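# Place the block onto the bench scale's pan

## Task

Get the block resting on the bench scale's weighing pan, where it must stay once the robot lets go.

## Robot and tools

Robot: two arms, left_arm and right_arm, each with a two-finger gripper and a wrist camera (cam_left_wrist and cam_right_wrist, both 896x504). A camera stand sits behind the arms. Loose objects may get a brief nudge now and then.

Frames: the scene frame has its origin at table-top height, midway between the nominal bases, +z up, +x out over the table, and left_arm on the +y side (image sides may not match). The calibrated bases are left_arm (-0.045, +0.294, 0) m with quat_wxyz (+1.000, 0, 0, -0.014), and right_arm (+0.030, -0.342, 0) m with quat_wxyz (+1.000, 0, 0, +0.012). Each arm's reported hand pose, velocities, targets and wrist camera pose are in that arm's own base frame. The table and fixed cameras use the scene frame. A gripper's fingers point along its +z and open and close along its y. end_effector_position is the point between the pads, about 1 cm short of the tips. Reported poses can be a few cm off, more at long reach.

execute_actions(actions, cameras): actions is a list of actions. Each action is up to 15 rows, one per 1/30 s step; a short action repeats its last row until step 15. Every row is 14 numbers in [-1, 1]: left_arm dx, dy, dz, rx, ry, rz, opening, then the same seven for right_arm. The six pose numbers are an offset from that arm's Hand target at the start of the action, along its own base axes. All rows in an action count from that start, not from the row before, and the next action starts from the new Hand target, so repeating an offset moves the gripper again. Scale: 1.0 = 0.6 m or 180 degrees; rx, ry, rz form one rotation vector, turning about the Hand target's position. A translation longer than 1.0 gets shortened. Opening is absolute: +1 fully open (0.093 m), -1 closed. Send six zeros to leave an arm's pose alone, but always send the opening you want, since 0 is itself a command (half open). cameras: list of names, ["all"] or []. Images come by default only with an empty actions list, which also shows the scene number.

move(target, speed, blend, opening_speed, grip_force, blocking, cameras): target is one 14-number row (same layout and scale as above) or a list of up to 15 rows. Every row is an offset from the Hand targets at the start of the move, not from the previous row. Paths are straight lines ending together, capped at 10 s. speed: m/s, 0.002 to 2.9, default 0.25 (turns at twice that in rad/s); one value or one per target. blend: corner rounding in m for lists, default 0 (stop at each target). opening_speed: rate of the opening command per second on the -1..+1 scale, at least 0.2. grip_force: N per pad, 10 to 50, one value or one per arm; it persists, and lower values close slowly. blocking=false returns after about 0.5 s while the move continues. Openings changed in later list rows are applied only on arrival there, once everything is still. Moves do not avoid obstacles or the other arm, the gripper lags and strays more at high speed, and paths near an arm's own base can whip its elbow round; route around it. Faster contact and targets set deeper past a surface press harder.

Result line move: gives the ending (done, off_target, moving, held, fault) and limits (paced = pose clipped, held = steps withheld). Done means at rest within 10 mm and 2 degrees; it says nothing about contact.

wait(seconds): 0 to 3600, lets a running move continue, sends nothing new. stop(): brakes the running move; braking needs distance. zoom_image(camera, region): camera is cam_left_wrist or cam_right_wrist, region [x0, y0, x1, y1] in pixels of the latest full image, at most 504 by 504. finished_scene(scene): give the current scene number; irreversible, so call only when the block rests on the pan.

Control notes: orientation commands are clipped to 40 degrees from the measured one each step. Friction and weight may leave the gripper short, low or tilted; check position and orientation after each motion and correct. Hand target is your last commanded pose; a gripper resting short of it can be pushed on by sending the missing distance. A blocked arm keeps pressing until you command it back.

Gripping: grip_measured is the motor position on the same scale. Pads meet near -0.94; for an object of width w mm, contact reads about -0.94 + 0.0208*w. Commanding about 0.41 below that reading grips a rigid block at full force (about 50 to 65 N per pad); slightly below presses lightly. Keep sending the closing number to hold; send well above the width reading to release. Readings may run up to 0.02 high. The last Joint positions entry is the opening in metres.

Joint ranges (rad): waist -2.618 to 3.054, shoulder 0 to 3.142, elbow 0 to 3.142 (straight at 2.901), wrist pitch and yaw -1.571 to 1.571, wrist roll -2.094 to 2.094. Joint torques may carry offsets and noise; the first three wrap at ±28 N m.

Heat: holding loads, stretching out or pushing an unreachable pose warms motors. MOTOR HOT appears at 75 °C; at 90 °C the arm folds and idles for the rest of the scene; at 100 °C it goes limp.

Avoid: dropping the block or releasing it while moving, knocking anything off the table, hard hits on the scale or table, arm-on-arm contact (including gripping the other arm's fingers), strain on camera cables, and any arm stops. Smooth, efficient, quick motion is preferred.

Each tool is called after "Call:" as name([rows], argument=value, ...), one row to a line, values as JSON.

## Session

Call:
execute_actions(actions=[])

Scene clock: 0.00 s.
left_arm: end_effector_position=(+0.2830, +0.1879, +0.2577) grip_measured=+1.000 end_effector_quat_wxyz=(+0.455, -0.091, +0.835, +0.294) | right_arm: end_effector_position=(+0.3664, +0.1146, +0.2178) grip_measured=+1.000 end_effector_quat_wxyz=(+0.563, -0.078, +0.777, +0.269)
Joint positions: left_arm=[0.507 0.965 0.835 -0.301 -0.161 0.392 0.093] | right_arm=[0.129 1.175 0.594 0.339 -0.406 0.249 0.093]
Joint velocities: within noise
Joint torques (N m): no reading
Motor temperatures (°C): left_arm=[26 33 33 31 30 23 26] | right_arm=[28 35 35 28 26 24 26]
Heat: left arm: 33 °C; right arm: 35 °C.
Hand target: left_arm +0.2844, +0.1887, +0.2696; +0.468, -0.092, +0.826, +0.300 | right_arm +0.3677, +0.1147, +0.2269; +0.573, -0.080, +0.770, +0.270
Tool commands: left_gripper/opening=+1.0 right_gripper/opening=+1.0

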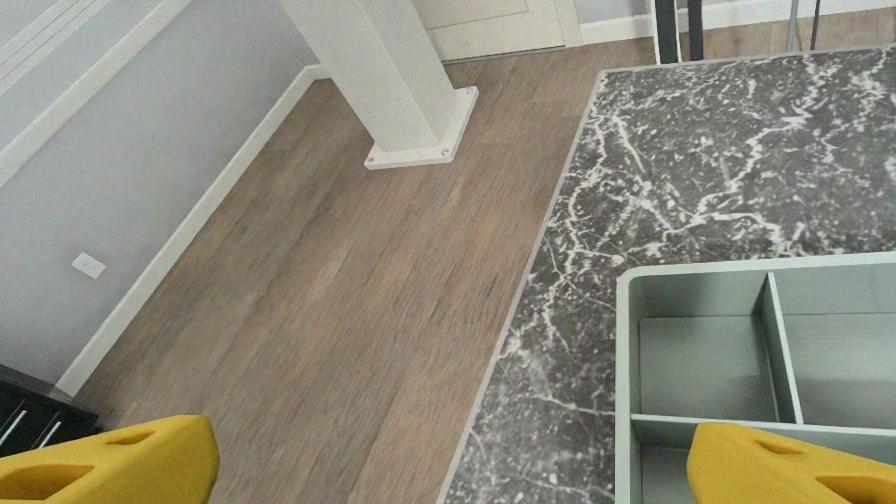

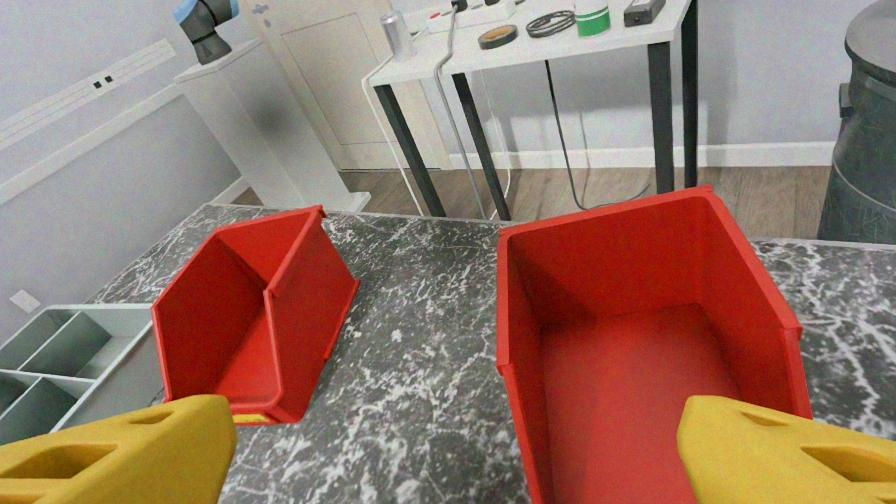

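Call:
move(target=[-0.03, -0.15, 0.12, 0, 0, -0.4, 1, -0.1, -0.2, 0.16, 0, 0, -0.4, 1], speed=0.4, cameras=["all"])

Scene clock: 12.20 s.
left_arm: end_effector_position=(+0.2647, +0.0997, +0.3337) grip_measured=+1.000 end_effector_quat_wxyz=(+0.549, +0.400, +0.733, -0.032) | right_arm: end_effector_position=(+0.3059, -0.0053, +0.3105) grip_measured=+1.000 end_effector_quat_wxyz=(+0.615, +0.376, +0.682, -0.126)
Joint positions: left_arm=[0.937 1.421 1.582 -1.56 1.158 1.825 0.093] | right_arm=[0.511 1.079 0.995 -0.476 1.159 0.823 0.093]
Joint torques (N m): left_arm=[-0.16 -3.66 9.21 0.63 0.81 0.11] | right_arm=[-0.12 -1.96 9.83 1.48 0.39 0.07]
Heat: left arm: 35 °C; right arm: 39 °C.
Hand target: left_arm +0.2664, +0.0987, +0.3416; +0.554, +0.411, +0.723, -0.032 | right_arm +0.3077, -0.0052, +0.3229; +0.622, +0.388, +0.670, -0.119
Off the commanded pose: left_arm 0.008 m, 2 deg | right_arm 0.013 m, 2 deg.
joint sent to its limit (left arm) — joint 4 (wrist pitch), lower limit. The joint targets still meet the commanded pose.
move: off_target (right_arm)
cam_left_wrist: T_world_to_cam=[[-0.59818, -0.69268, -0.40296, 0.36376], [-0.39476, 0.6923, -0.60406, 0.27701], [0.69739, -0.20227, -0.68756, 0.14939]] pos_world=[0.22276, 0.09041, 0.41662]
cam_right_wrist: T_world_to_cam=[[-0.66274, -0.68574, -0.30089, 0.29526], [-0.28922, 0.60501, -0.74183, 0.35872], [0.69075, -0.40462, -0.5993, 0.06058]] pos_world=[0.25758, 0.00995, 0.39125]

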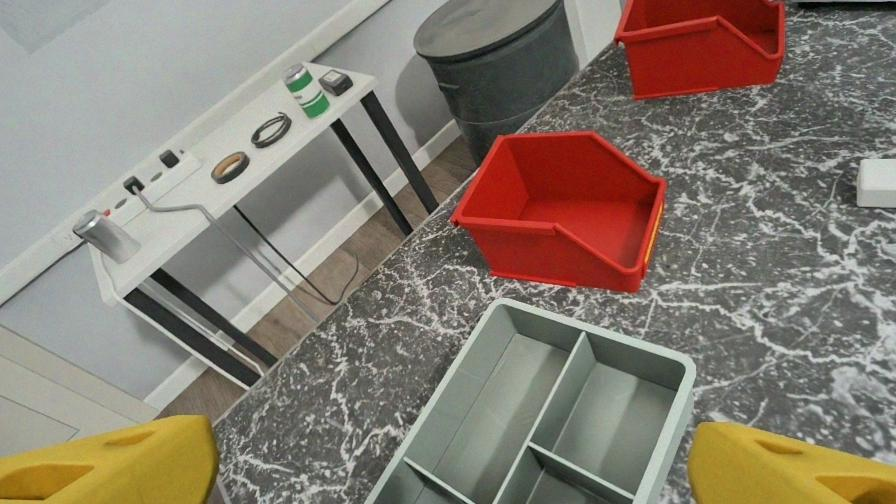

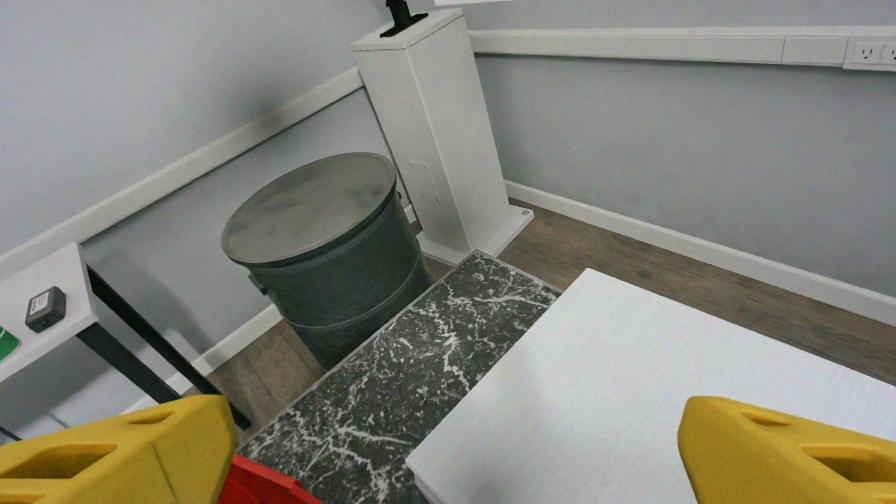

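Call:
move(target=[-0.027, -0.15, 0.0, -0.0955, 0.0945, -0.007, 1, -0.083, -0.1, 0.1, -0.004, 0.186, 0.159, 1], speed=0.4, cameras=["all"])

Scene clock: 38.03 s.
left_arm: end_effector_position=(+0.2544, +0.0119, +0.3411) grip_measured=+1.000 end_effector_quat_wxyz=(+0.504, +0.315, +0.778, -0.204) | right_arm: end_effector_position=(+0.2570, -0.0658, +0.3745) grip_measured=+1.000 end_effector_quat_wxyz=(+0.408, +0.162, +0.895, -0.076)
Joint positions: left_arm=[0.69 1.282 1.516 -1.564 1.137 1.306 0.093] | right_arm=[-0.147 1.135 1.695 -1.286 0.164 0.138 0.093]
Joint torques (N m): left_arm=[-0.28 -4.49 6.2 0.71 0.49 -0.01] | right_arm=[-0.54 -1.03 7.83 1.77 -0.13 -0.12]
Motor temperatures (°C): left_arm=[26 33 39 32 30 23 26] | right_arm=[28 35 42 31 26 24 26]
Heat: left arm: 39 °C; right arm: 42 °C.
Hand target: left_arm +0.2502, +0.0087, +0.3416; +0.497, +0.323, +0.779, -0.206 | right_arm +0.2579, -0.0652, +0.3829; +0.417, +0.158, +0.892, -0.073
Off the commanded pose: left_arm 0.005 m, 1 deg | right_arm 0.009 m, 1 deg.
joint sent to its limit (left arm) — joint 4 (wrist pitch), lower limit. The joint targets still meet the commanded pose.
move: done
cam_left_wrist: T_world_to_cam=[[-0.67552, -0.73726, -0.01118, 0.18648], [-0.54355, 0.50816, -0.66808, 0.40009], [0.49822, -0.44522, -0.74401, 0.2167]] pos_world=[0.23547, 0.03065, 0.43061]
cam_right_wrist: T_world_to_cam=[[-0.35576, -0.93455, -0.00685, 0.03524], [-0.85978, 0.33015, -0.3896, 0.42535], [0.36636, -0.13271, -0.92096, 0.3299]] pos_world=[0.25738, -0.06371, 0.46978]

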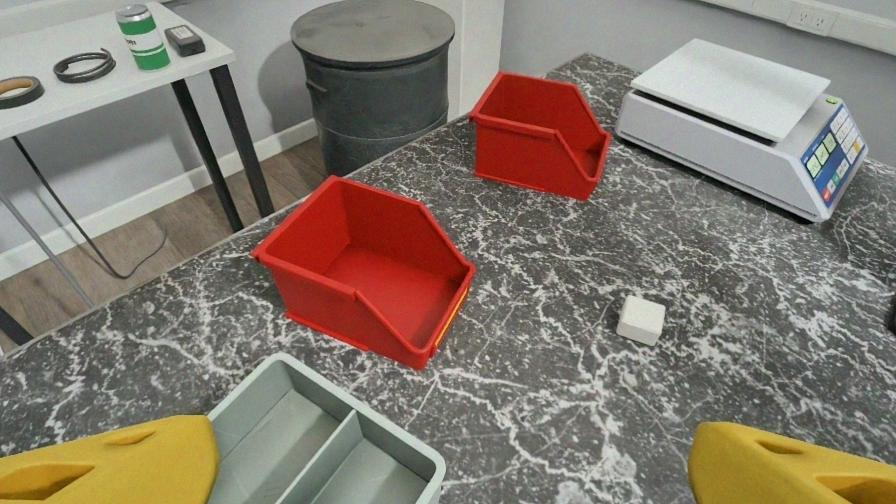

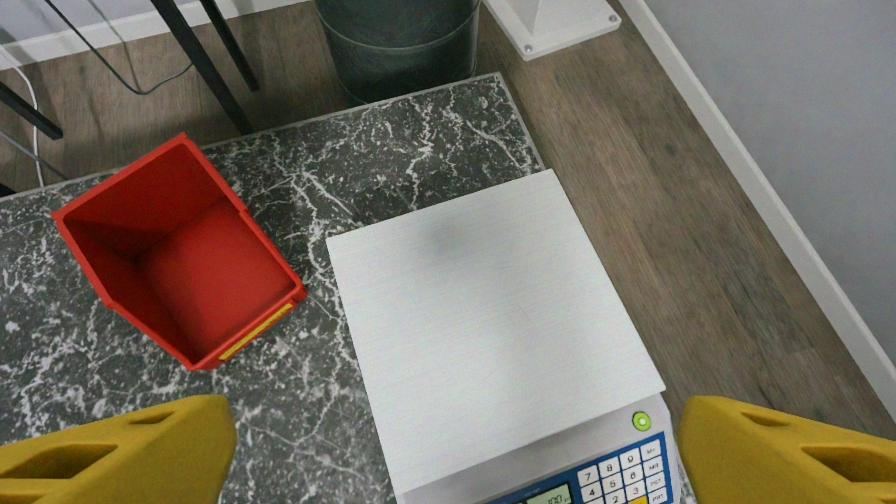

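Call:
zoom_image(camera="cam_left_wrist", region=[590, 270, 700, 370])

Scaled by 4.582.

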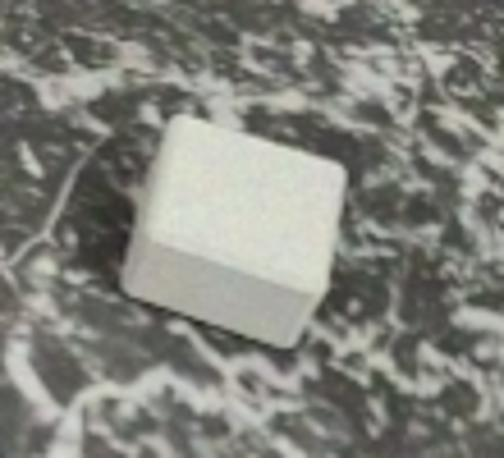

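Call:
move(target=[0,0,0,0,0,0,1, -0.0332, 0.647, -0.4048, -0.0036, 0.2841, 0.2149, 1], speed=0.5, cameras=["all"])

Scene clock: 78.43 s.
left_arm: end_effector_position=(+0.2544, +0.0119, +0.3410) grip_measured=+1.000 end_effector_quat_wxyz=(+0.504, +0.315, +0.778, -0.204) | right_arm: end_effector_position=(+0.2359, +0.3181, +0.1366) grip_measured=+1.000 end_effector_quat_wxyz=(+0.000, -0.181, +0.983, -0.008)
Joint positions: left_arm=[0.69 1.282 1.516 -1.564 1.136 1.306 0.093] | right_arm=[0.938 2.082 1.982 -1.482 0.012 0.573 0.093]
Joint torques (N m): left_arm=[-0.29 -4.55 6.19 0.73 0.5 -0.01] | right_arm=[-0.29 -9.65 8.46 0.24 -0.19 -0.11]
Heat: left arm: 38 °C; right arm: 44 °C.
Hand target: left_arm +0.2502, +0.0087, +0.3415; +0.496, +0.323, +0.779, -0.206 | right_arm +0.2381, +0.3229, +0.1401; +0.000, -0.184, +0.983, +0.000
Off the commanded pose: left_arm 0.005 m, 1 deg | right_arm 0.006 m, 1 deg.
joint sent to its limit (left arm) — joint 4 (wrist pitch), lower limit. The joint targets still meet the commanded pose.
move: done
cam_left_wrist: T_world_to_cam=[[-0.67545, -0.73732, -0.0112, 0.18647], [-0.54377, 0.50828, -0.66781, 0.40003], [0.49808, -0.44498, -0.74425, 0.21683]] pos_world=[0.23547, 0.03065, 0.43061]
cam_right_wrist: T_world_to_cam=[[0.34704, -0.93778, 0.01116, 0.21769], [-0.84203, -0.30632, 0.44402, 0.27221], [-0.41298, -0.16349, -0.89595, 0.35982]] pos_world=[0.30226, 0.34635, 0.19908]

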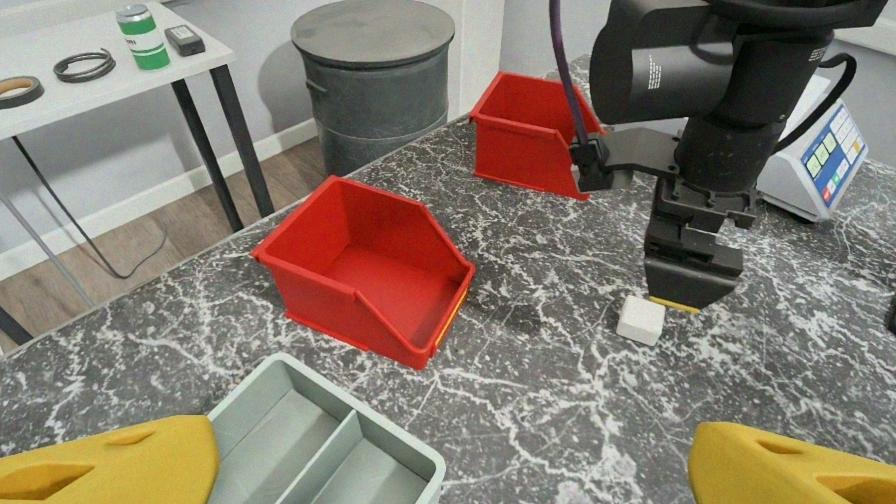

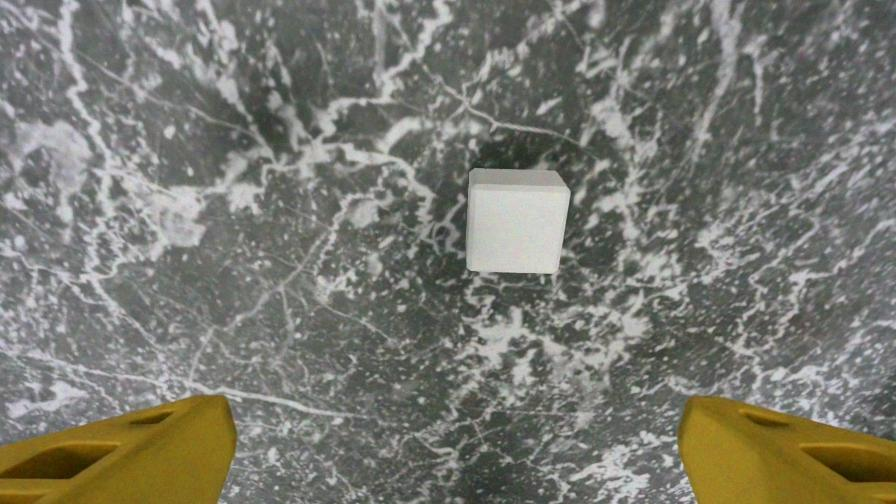

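Call:
move([
  [0,0,0,0,0,0,1, 0.006, -0.047, -0.07, 0,0,0,1],
  [0,0,0,0,0,0,1, 0.006, -0.047, -0.1977, 0,0,0,1],
], speed=[0.25, 0.12], blend=[0.02, 0], cameras=["all"])

Scene clock: 101.60 s.
left_arm: end_effector_position=(+0.2544, +0.0119, +0.3410) grip_measured=+1.000 end_effector_quat_wxyz=(+0.504, +0.315, +0.778, -0.204) | right_arm: end_effector_position=(+0.2432, +0.2933, +0.0225) grip_measured=+1.000 end_effector_quat_wxyz=(-0.001, -0.179, +0.984, -0.007)
Joint positions: left_arm=[0.69 1.282 1.516 -1.564 1.136 1.306 0.093] | right_arm=[0.883 2.063 1.494 -1.012 0.009 0.522 0.093]
Joint torques (N m): left_arm=[-0.24 -4.51 6.3 0.7 0.48 0] | right_arm=[-0.05 -11 4.7 0.46 -0.14 -0.12]
Motor temperatures (°C): left_arm=[26 33 37 30 30 23 26] | right_arm=[28 42 44 29 26 24 26]
Heat: left arm: 37 °C; right arm: 44 °C.
Hand target: left_arm +0.2502, +0.0087, +0.3415; +0.496, +0.323, +0.779, -0.206 | right_arm +0.2416, +0.2948, +0.0214; +0.000, -0.184, +0.983, +0.000
Off the commanded pose: left_arm 0.005 m, 1 deg | right_arm 0.002 m, 1 deg.
joint sent to its limit (left arm) — joint 4 (wrist pitch), lower limit. The joint targets still meet the commanded pose.
move: done
cam_left_wrist: T_world_to_cam=[[-0.67545, -0.73732, -0.0112, 0.18647], [-0.54377, 0.50828, -0.66781, 0.40003], [0.49808, -0.44498, -0.74425, 0.21683]] pos_world=[0.23547, 0.03065, 0.43061]
cam_right_wrist: T_world_to_cam=[[0.34344, -0.93914, 0.00816, 0.19456], [-0.84246, -0.30422, 0.44465, 0.32084], [-0.4151, -0.15959, -0.89567, 0.25582]] pos_world=[0.30967, 0.32115, 0.08489]

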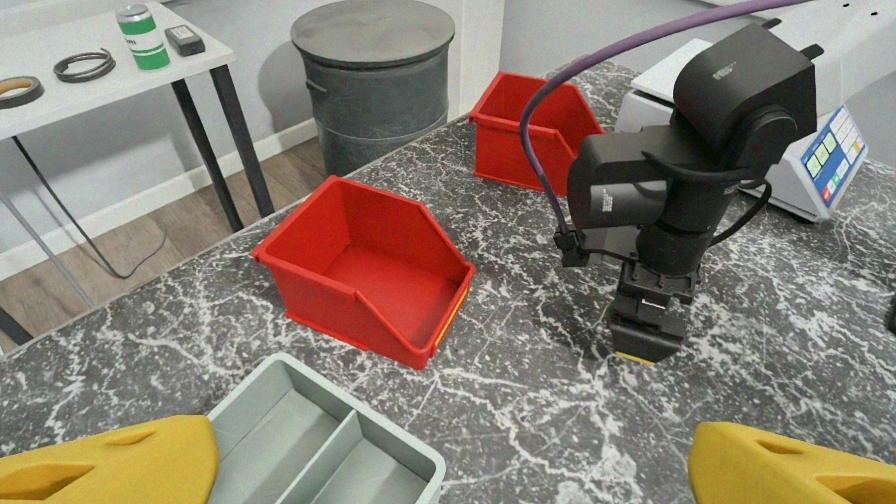

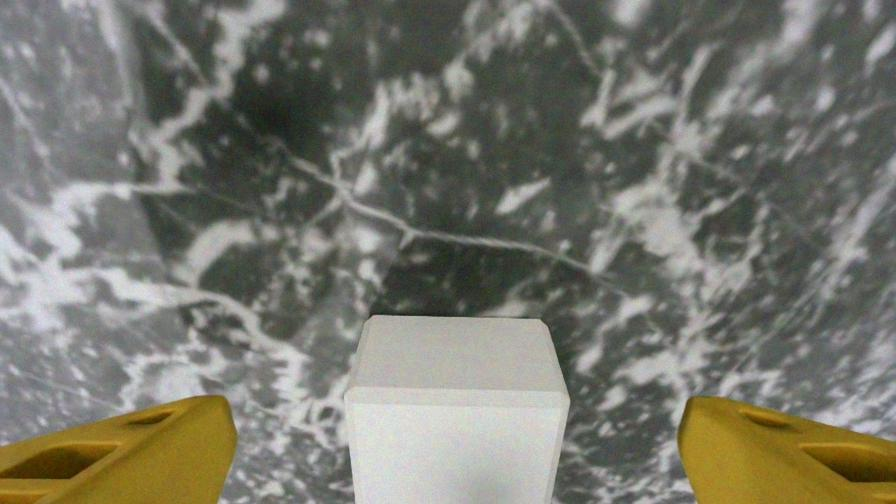

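Call:
move([
  [0,0,0,0,0,0,1, 0,0,0,0,0,0,-0.62],
  [0,0,0,0,0,0,1, 0,0,0.16,0,0,0,-0.62],
  [0,0,0,0,0,0,1, 0.085,-0.31,0.29,0,0,-0.1,-0.62],
  [0,0,0,0,0,0,1, 0.179,-0.708,0.231,0,0,-0.2,-0.62],
], speed=[0.2, 0.2, 0.45, 0.45], blend=[0, 0.04, 0.08, 0], opening_speed=2.0, cameras=["all"])

Scene clock: 119.60 s.
left_arm: end_effector_position=(+0.2544, +0.0119, +0.3410) grip_measured=+1.000 end_effector_quat_wxyz=(+0.504, +0.315, +0.778, -0.204) | right_arm: end_effector_position=(+0.3431, -0.1301, +0.1564) grip_measured=-0.314 end_effector_quat_wxyz=(-0.006, +0.135, +0.991, -0.001)
Joint positions: left_arm=[0.69 1.282 1.516 -1.564 1.136 1.306 0.093] | right_arm=[-0.361 1.964 1.888 -1.508 0.004 -0.089 0.03]
Joint torques (N m): left_arm=[-0.25 -4.52 6.3 0.73 0.5 -0.02] | right_arm=[0.14 -8.43 8.38 0.24 -0.15 -0.15]
Heat: left arm: 37 °C; right arm: 43 °C.
Hand target: left_arm +0.2502, +0.0087, +0.3415; +0.496, +0.323, +0.779, -0.206 | right_arm +0.3490, -0.1299, +0.1600; -0.001, +0.128, +0.992, +0.000
Off the commanded pose: left_arm 0.005 m, 1 deg | right_arm 0.007 m, 1 deg.
joint sent to its limit (left arm) — joint 4 (wrist pitch), lower limit. The joint targets still meet the commanded pose.
move: done
cam_left_wrist: T_world_to_cam=[[-0.67545, -0.73732, -0.0112, 0.18647], [-0.54377, 0.50828, -0.66781, 0.40003], [0.49808, -0.44498, -0.74425, 0.21683]] pos_world=[0.23547, 0.03065, 0.43061]
cam_right_wrist: T_world_to_cam=[[-0.27788, -0.96061, -0.00197, -0.02654], [-0.8571, 0.24701, 0.45207, 0.29228], [-0.43378, 0.12731, -0.89198, 0.39292]] pos_world=[0.41358, -0.14772, 0.21829]

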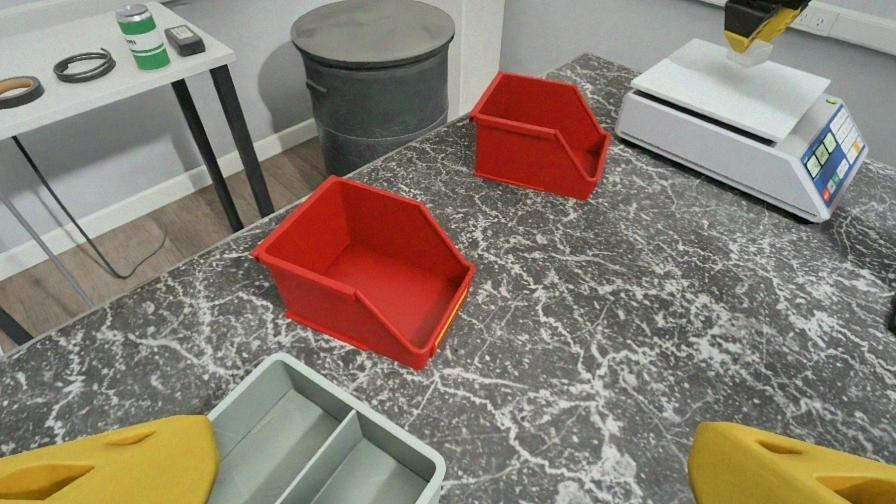

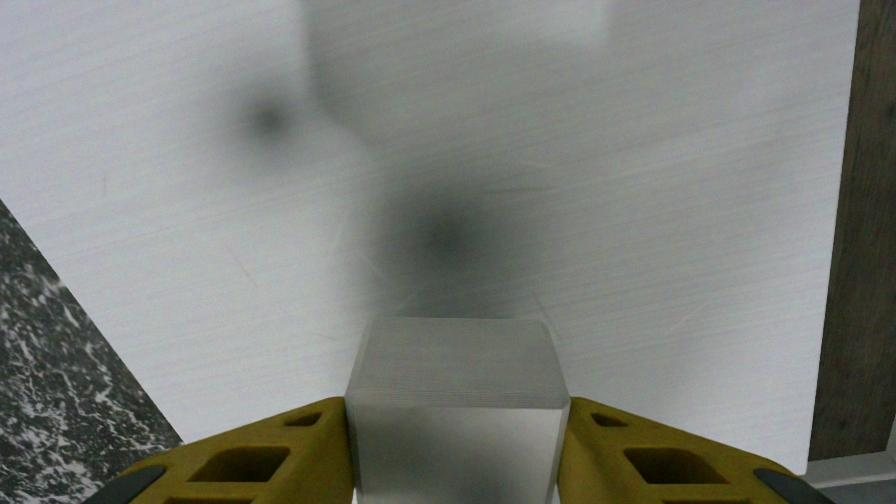

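Call:
move([
  [0,0,0,0,0,0,1, 0,0,-0.035,0,0,0,-0.62],
  [0,0,0,0,0,0,1, 0,0,-0.0575,0,0,0,-0.62],
], speed=[0.1, 0.025], blend=[0.003, 0], cameras=["all"])

Scene clock: 137.50 s.
left_arm: end_effector_position=(+0.2544, +0.0119, +0.3410) grip_measured=+1.000 end_effector_quat_wxyz=(+0.504, +0.315, +0.778, -0.204) | right_arm: end_effector_position=(+0.3476, -0.1318, +0.1285) grip_measured=-0.313 end_effector_quat_wxyz=(-0.003, +0.135, +0.991, -0.001)
Joint positions: left_arm=[0.69 1.282 1.516 -1.564 1.136 1.306 0.093] | right_arm=[-0.361 1.964 1.777 -1.389 0.004 -0.089 0.03]
Joint torques (N m): left_arm=[-0.25 -4.46 6.27 0.71 0.48 0] | right_arm=[0.16 -9.87 4.98 0.53 -0.13 -0.17]
Heat: left arm: 37 °C; right arm: 46 °C.
Hand target: left_arm +0.2502, +0.0087, +0.3415; +0.496, +0.323, +0.779, -0.206 | right_arm +0.3491, -0.1299, +0.1256; +0.000, +0.128, +0.992, +0.000
Off the commanded pose: left_arm 0.005 m, 1 deg | right_arm 0.004 m, 1 deg.
joint sent to its limit (left arm) — joint 4 (wrist pitch), lower limit. The joint targets still meet the commanded pose.
move: done
cam_left_wrist: T_world_to_cam=[[-0.67545, -0.73732, -0.0112, 0.18647], [-0.54377, 0.50828, -0.66781, 0.40003], [0.49808, -0.44498, -0.74425, 0.21683]] pos_world=[0.23547, 0.03065, 0.43061]
cam_right_wrist: T_world_to_cam=[[-0.27752, -0.96072, -0.00144, -0.02717], [-0.86022, 0.24782, 0.44565, 0.31119], [-0.42779, 0.12491, -0.8952, 0.36821]] pos_world=[0.41766, -0.14921, 0.1909]

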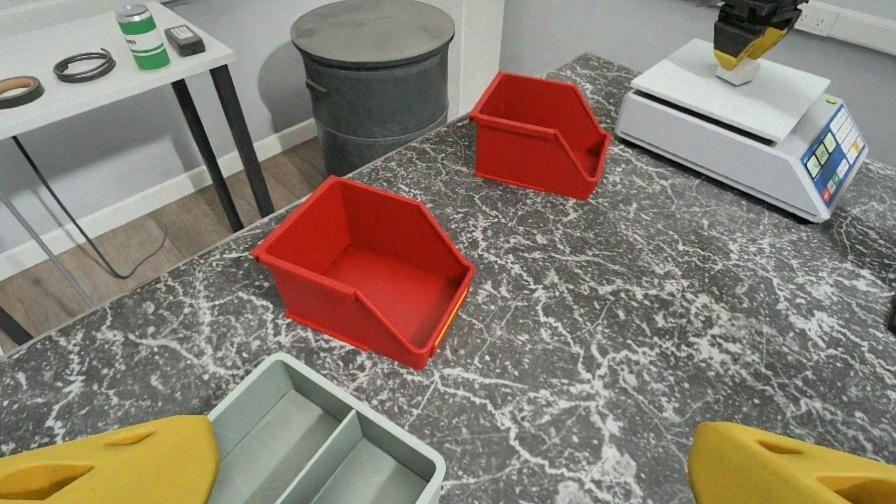

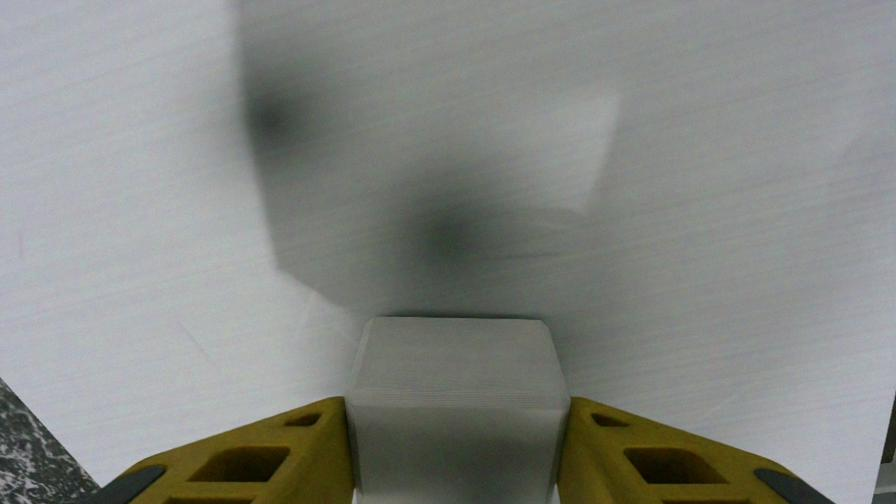

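Call:
move(target=[0,0,0,0,0,0,1, 0,0,-0.01,0,0,0,-0.62], speed=0.025, cameras=["cam_right_wrist"])

Scene clock: 141.43 s.
left_arm: end_effector_position=(+0.2544, +0.0119, +0.3410) grip_measured=+1.000 end_effector_quat_wxyz=(+0.504, +0.315, +0.778, -0.204) | right_arm: end_effector_position=(+0.3477, -0.1318, +0.1259) grip_measured=-0.313 end_effector_quat_wxyz=(-0.003, +0.135, +0.991, -0.001)
Joint positions: left_arm=[0.69 1.282 1.516 -1.564 1.136 1.306 0.093] | right_arm=[-0.361 1.964 1.767 -1.379 0.004 -0.09 0.03]
Joint torques (N m): left_arm=[-0.29 -4.52 6.26 0.71 0.5 -0.01] | right_arm=[0.14 -9.98 3.82 0.64 -0.14 -0.14]
Heat: left arm: 37 °C; right arm: 45 °C.
Hand target: left_arm +0.2502, +0.0087, +0.3415; +0.496, +0.323, +0.779, -0.206 | right_arm +0.3490, -0.1300, +0.1195; -0.001, +0.128, +0.992, +0.000
Off the commanded pose: left_arm 0.005 m, 1 deg | right_arm 0.007 m, 1 deg.
joint sent to its limit (left arm) — joint 4 (wrist pitch), lower limit. The joint targets still meet the commanded pose.
move: done
cam_right_wrist: T_world_to_cam=[[-0.27716, -0.96082, -0.0014, -0.02731], [-0.86033, 0.24752, 0.44561, 0.31244], [-0.4278, 0.12471, -0.89523, 0.3659]] pos_world=[0.41776, -0.14921, 0.1883]

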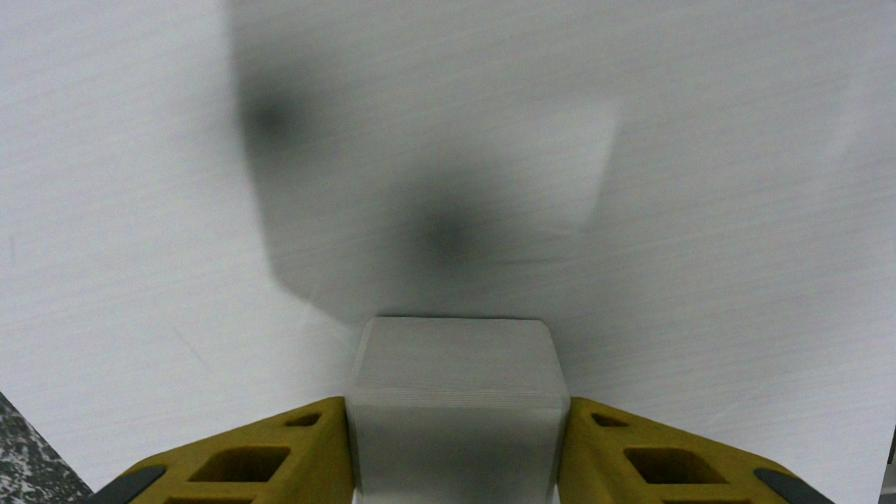

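Call:
move([
  [0,0,0,0,0,0,1, 0,0,0.003,0,0,0,0.3],
  [0,0,0,0,0,0,1, 0,0,0.15,0,0,0,0.3],
], speed=[0.025, 0.2], opening_speed=1.0, cameras=["all"])

Scene clock: 150.53 s.
left_arm: end_effector_position=(+0.2544, +0.0119, +0.3410) grip_measured=+1.000 end_effector_quat_wxyz=(+0.504, +0.315, +0.778, -0.204) | right_arm: end_effector_position=(+0.3478, -0.1318, +0.1855) grip_measured=+0.298 end_effector_quat_wxyz=(+0.024, +0.135, +0.991, -0.008)
Joint positions: left_arm=[0.69 1.282 1.516 -1.564 1.136 1.306 0.093] | right_arm=[-0.361 1.947 1.982 -1.555 0.004 -0.09 0.059]
Joint torques (N m): left_arm=[-0.25 -4.51 6.28 0.7 0.49 0.01] | right_arm=[0.16 -13.14 8.32 0.39 -0.11 -0.11]
Heat: left arm: 37 °C; right arm: 46 °C.
Hand target: left_arm +0.2502, +0.0087, +0.3415; +0.496, +0.323, +0.779, -0.206 | right_arm +0.3491, -0.1300, +0.2096; +0.000, +0.128, +0.992, +0.000
Off the commanded pose: left_arm 0.005 m, 1 deg | right_arm 0.024 m, 3 deg.
joint sent to its limit (left arm) — joint 4 (wrist pitch), lower limit. The joint targets still meet the commanded pose.
joint sent to its limit (right arm) — joint 4 (wrist pitch), lower limit. The joint targets are off in orientation, not in position.
move: off_target (right_arm)
cam_left_wrist: T_world_to_cam=[[-0.67545, -0.73732, -0.0112, 0.18647], [-0.54377, 0.50828, -0.66781, 0.40003], [0.49808, -0.44498, -0.74425, 0.21683]] pos_world=[0.23547, 0.03065, 0.43061]
cam_right_wrist: T_world_to_cam=[[-0.27718, -0.96081, 0.00297, -0.02804], [-0.8821, 0.25569, 0.39563, 0.30382], [-0.38089, 0.10705, -0.91841, 0.40489]] pos_world=[0.41444, -0.14797, 0.25173]

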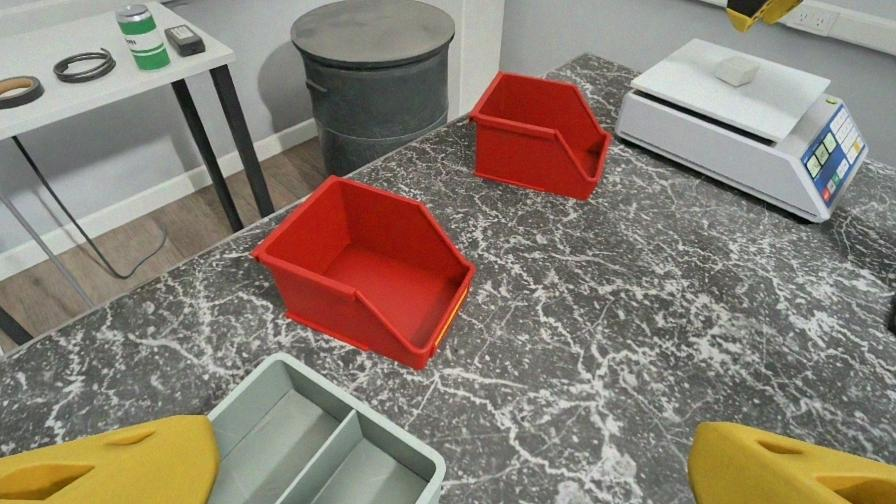

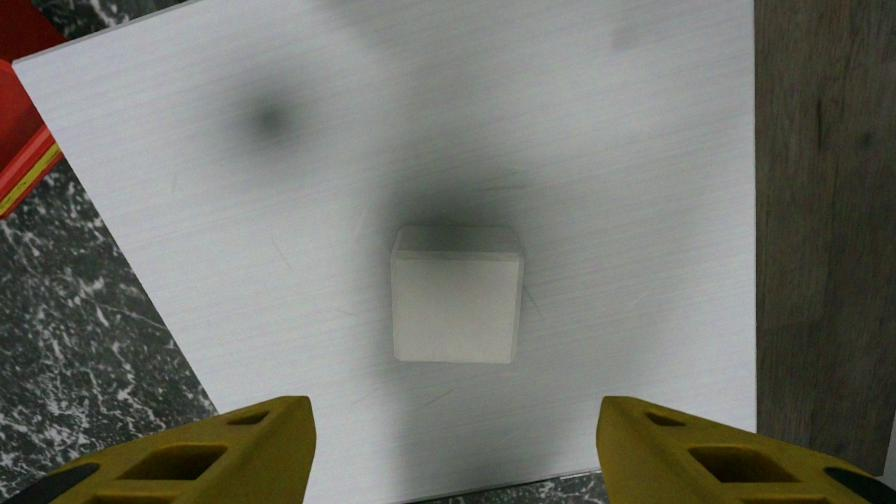

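Block rests on the pan.

Call:
finished_scene(scene=1)

The scene is finished: the task was done.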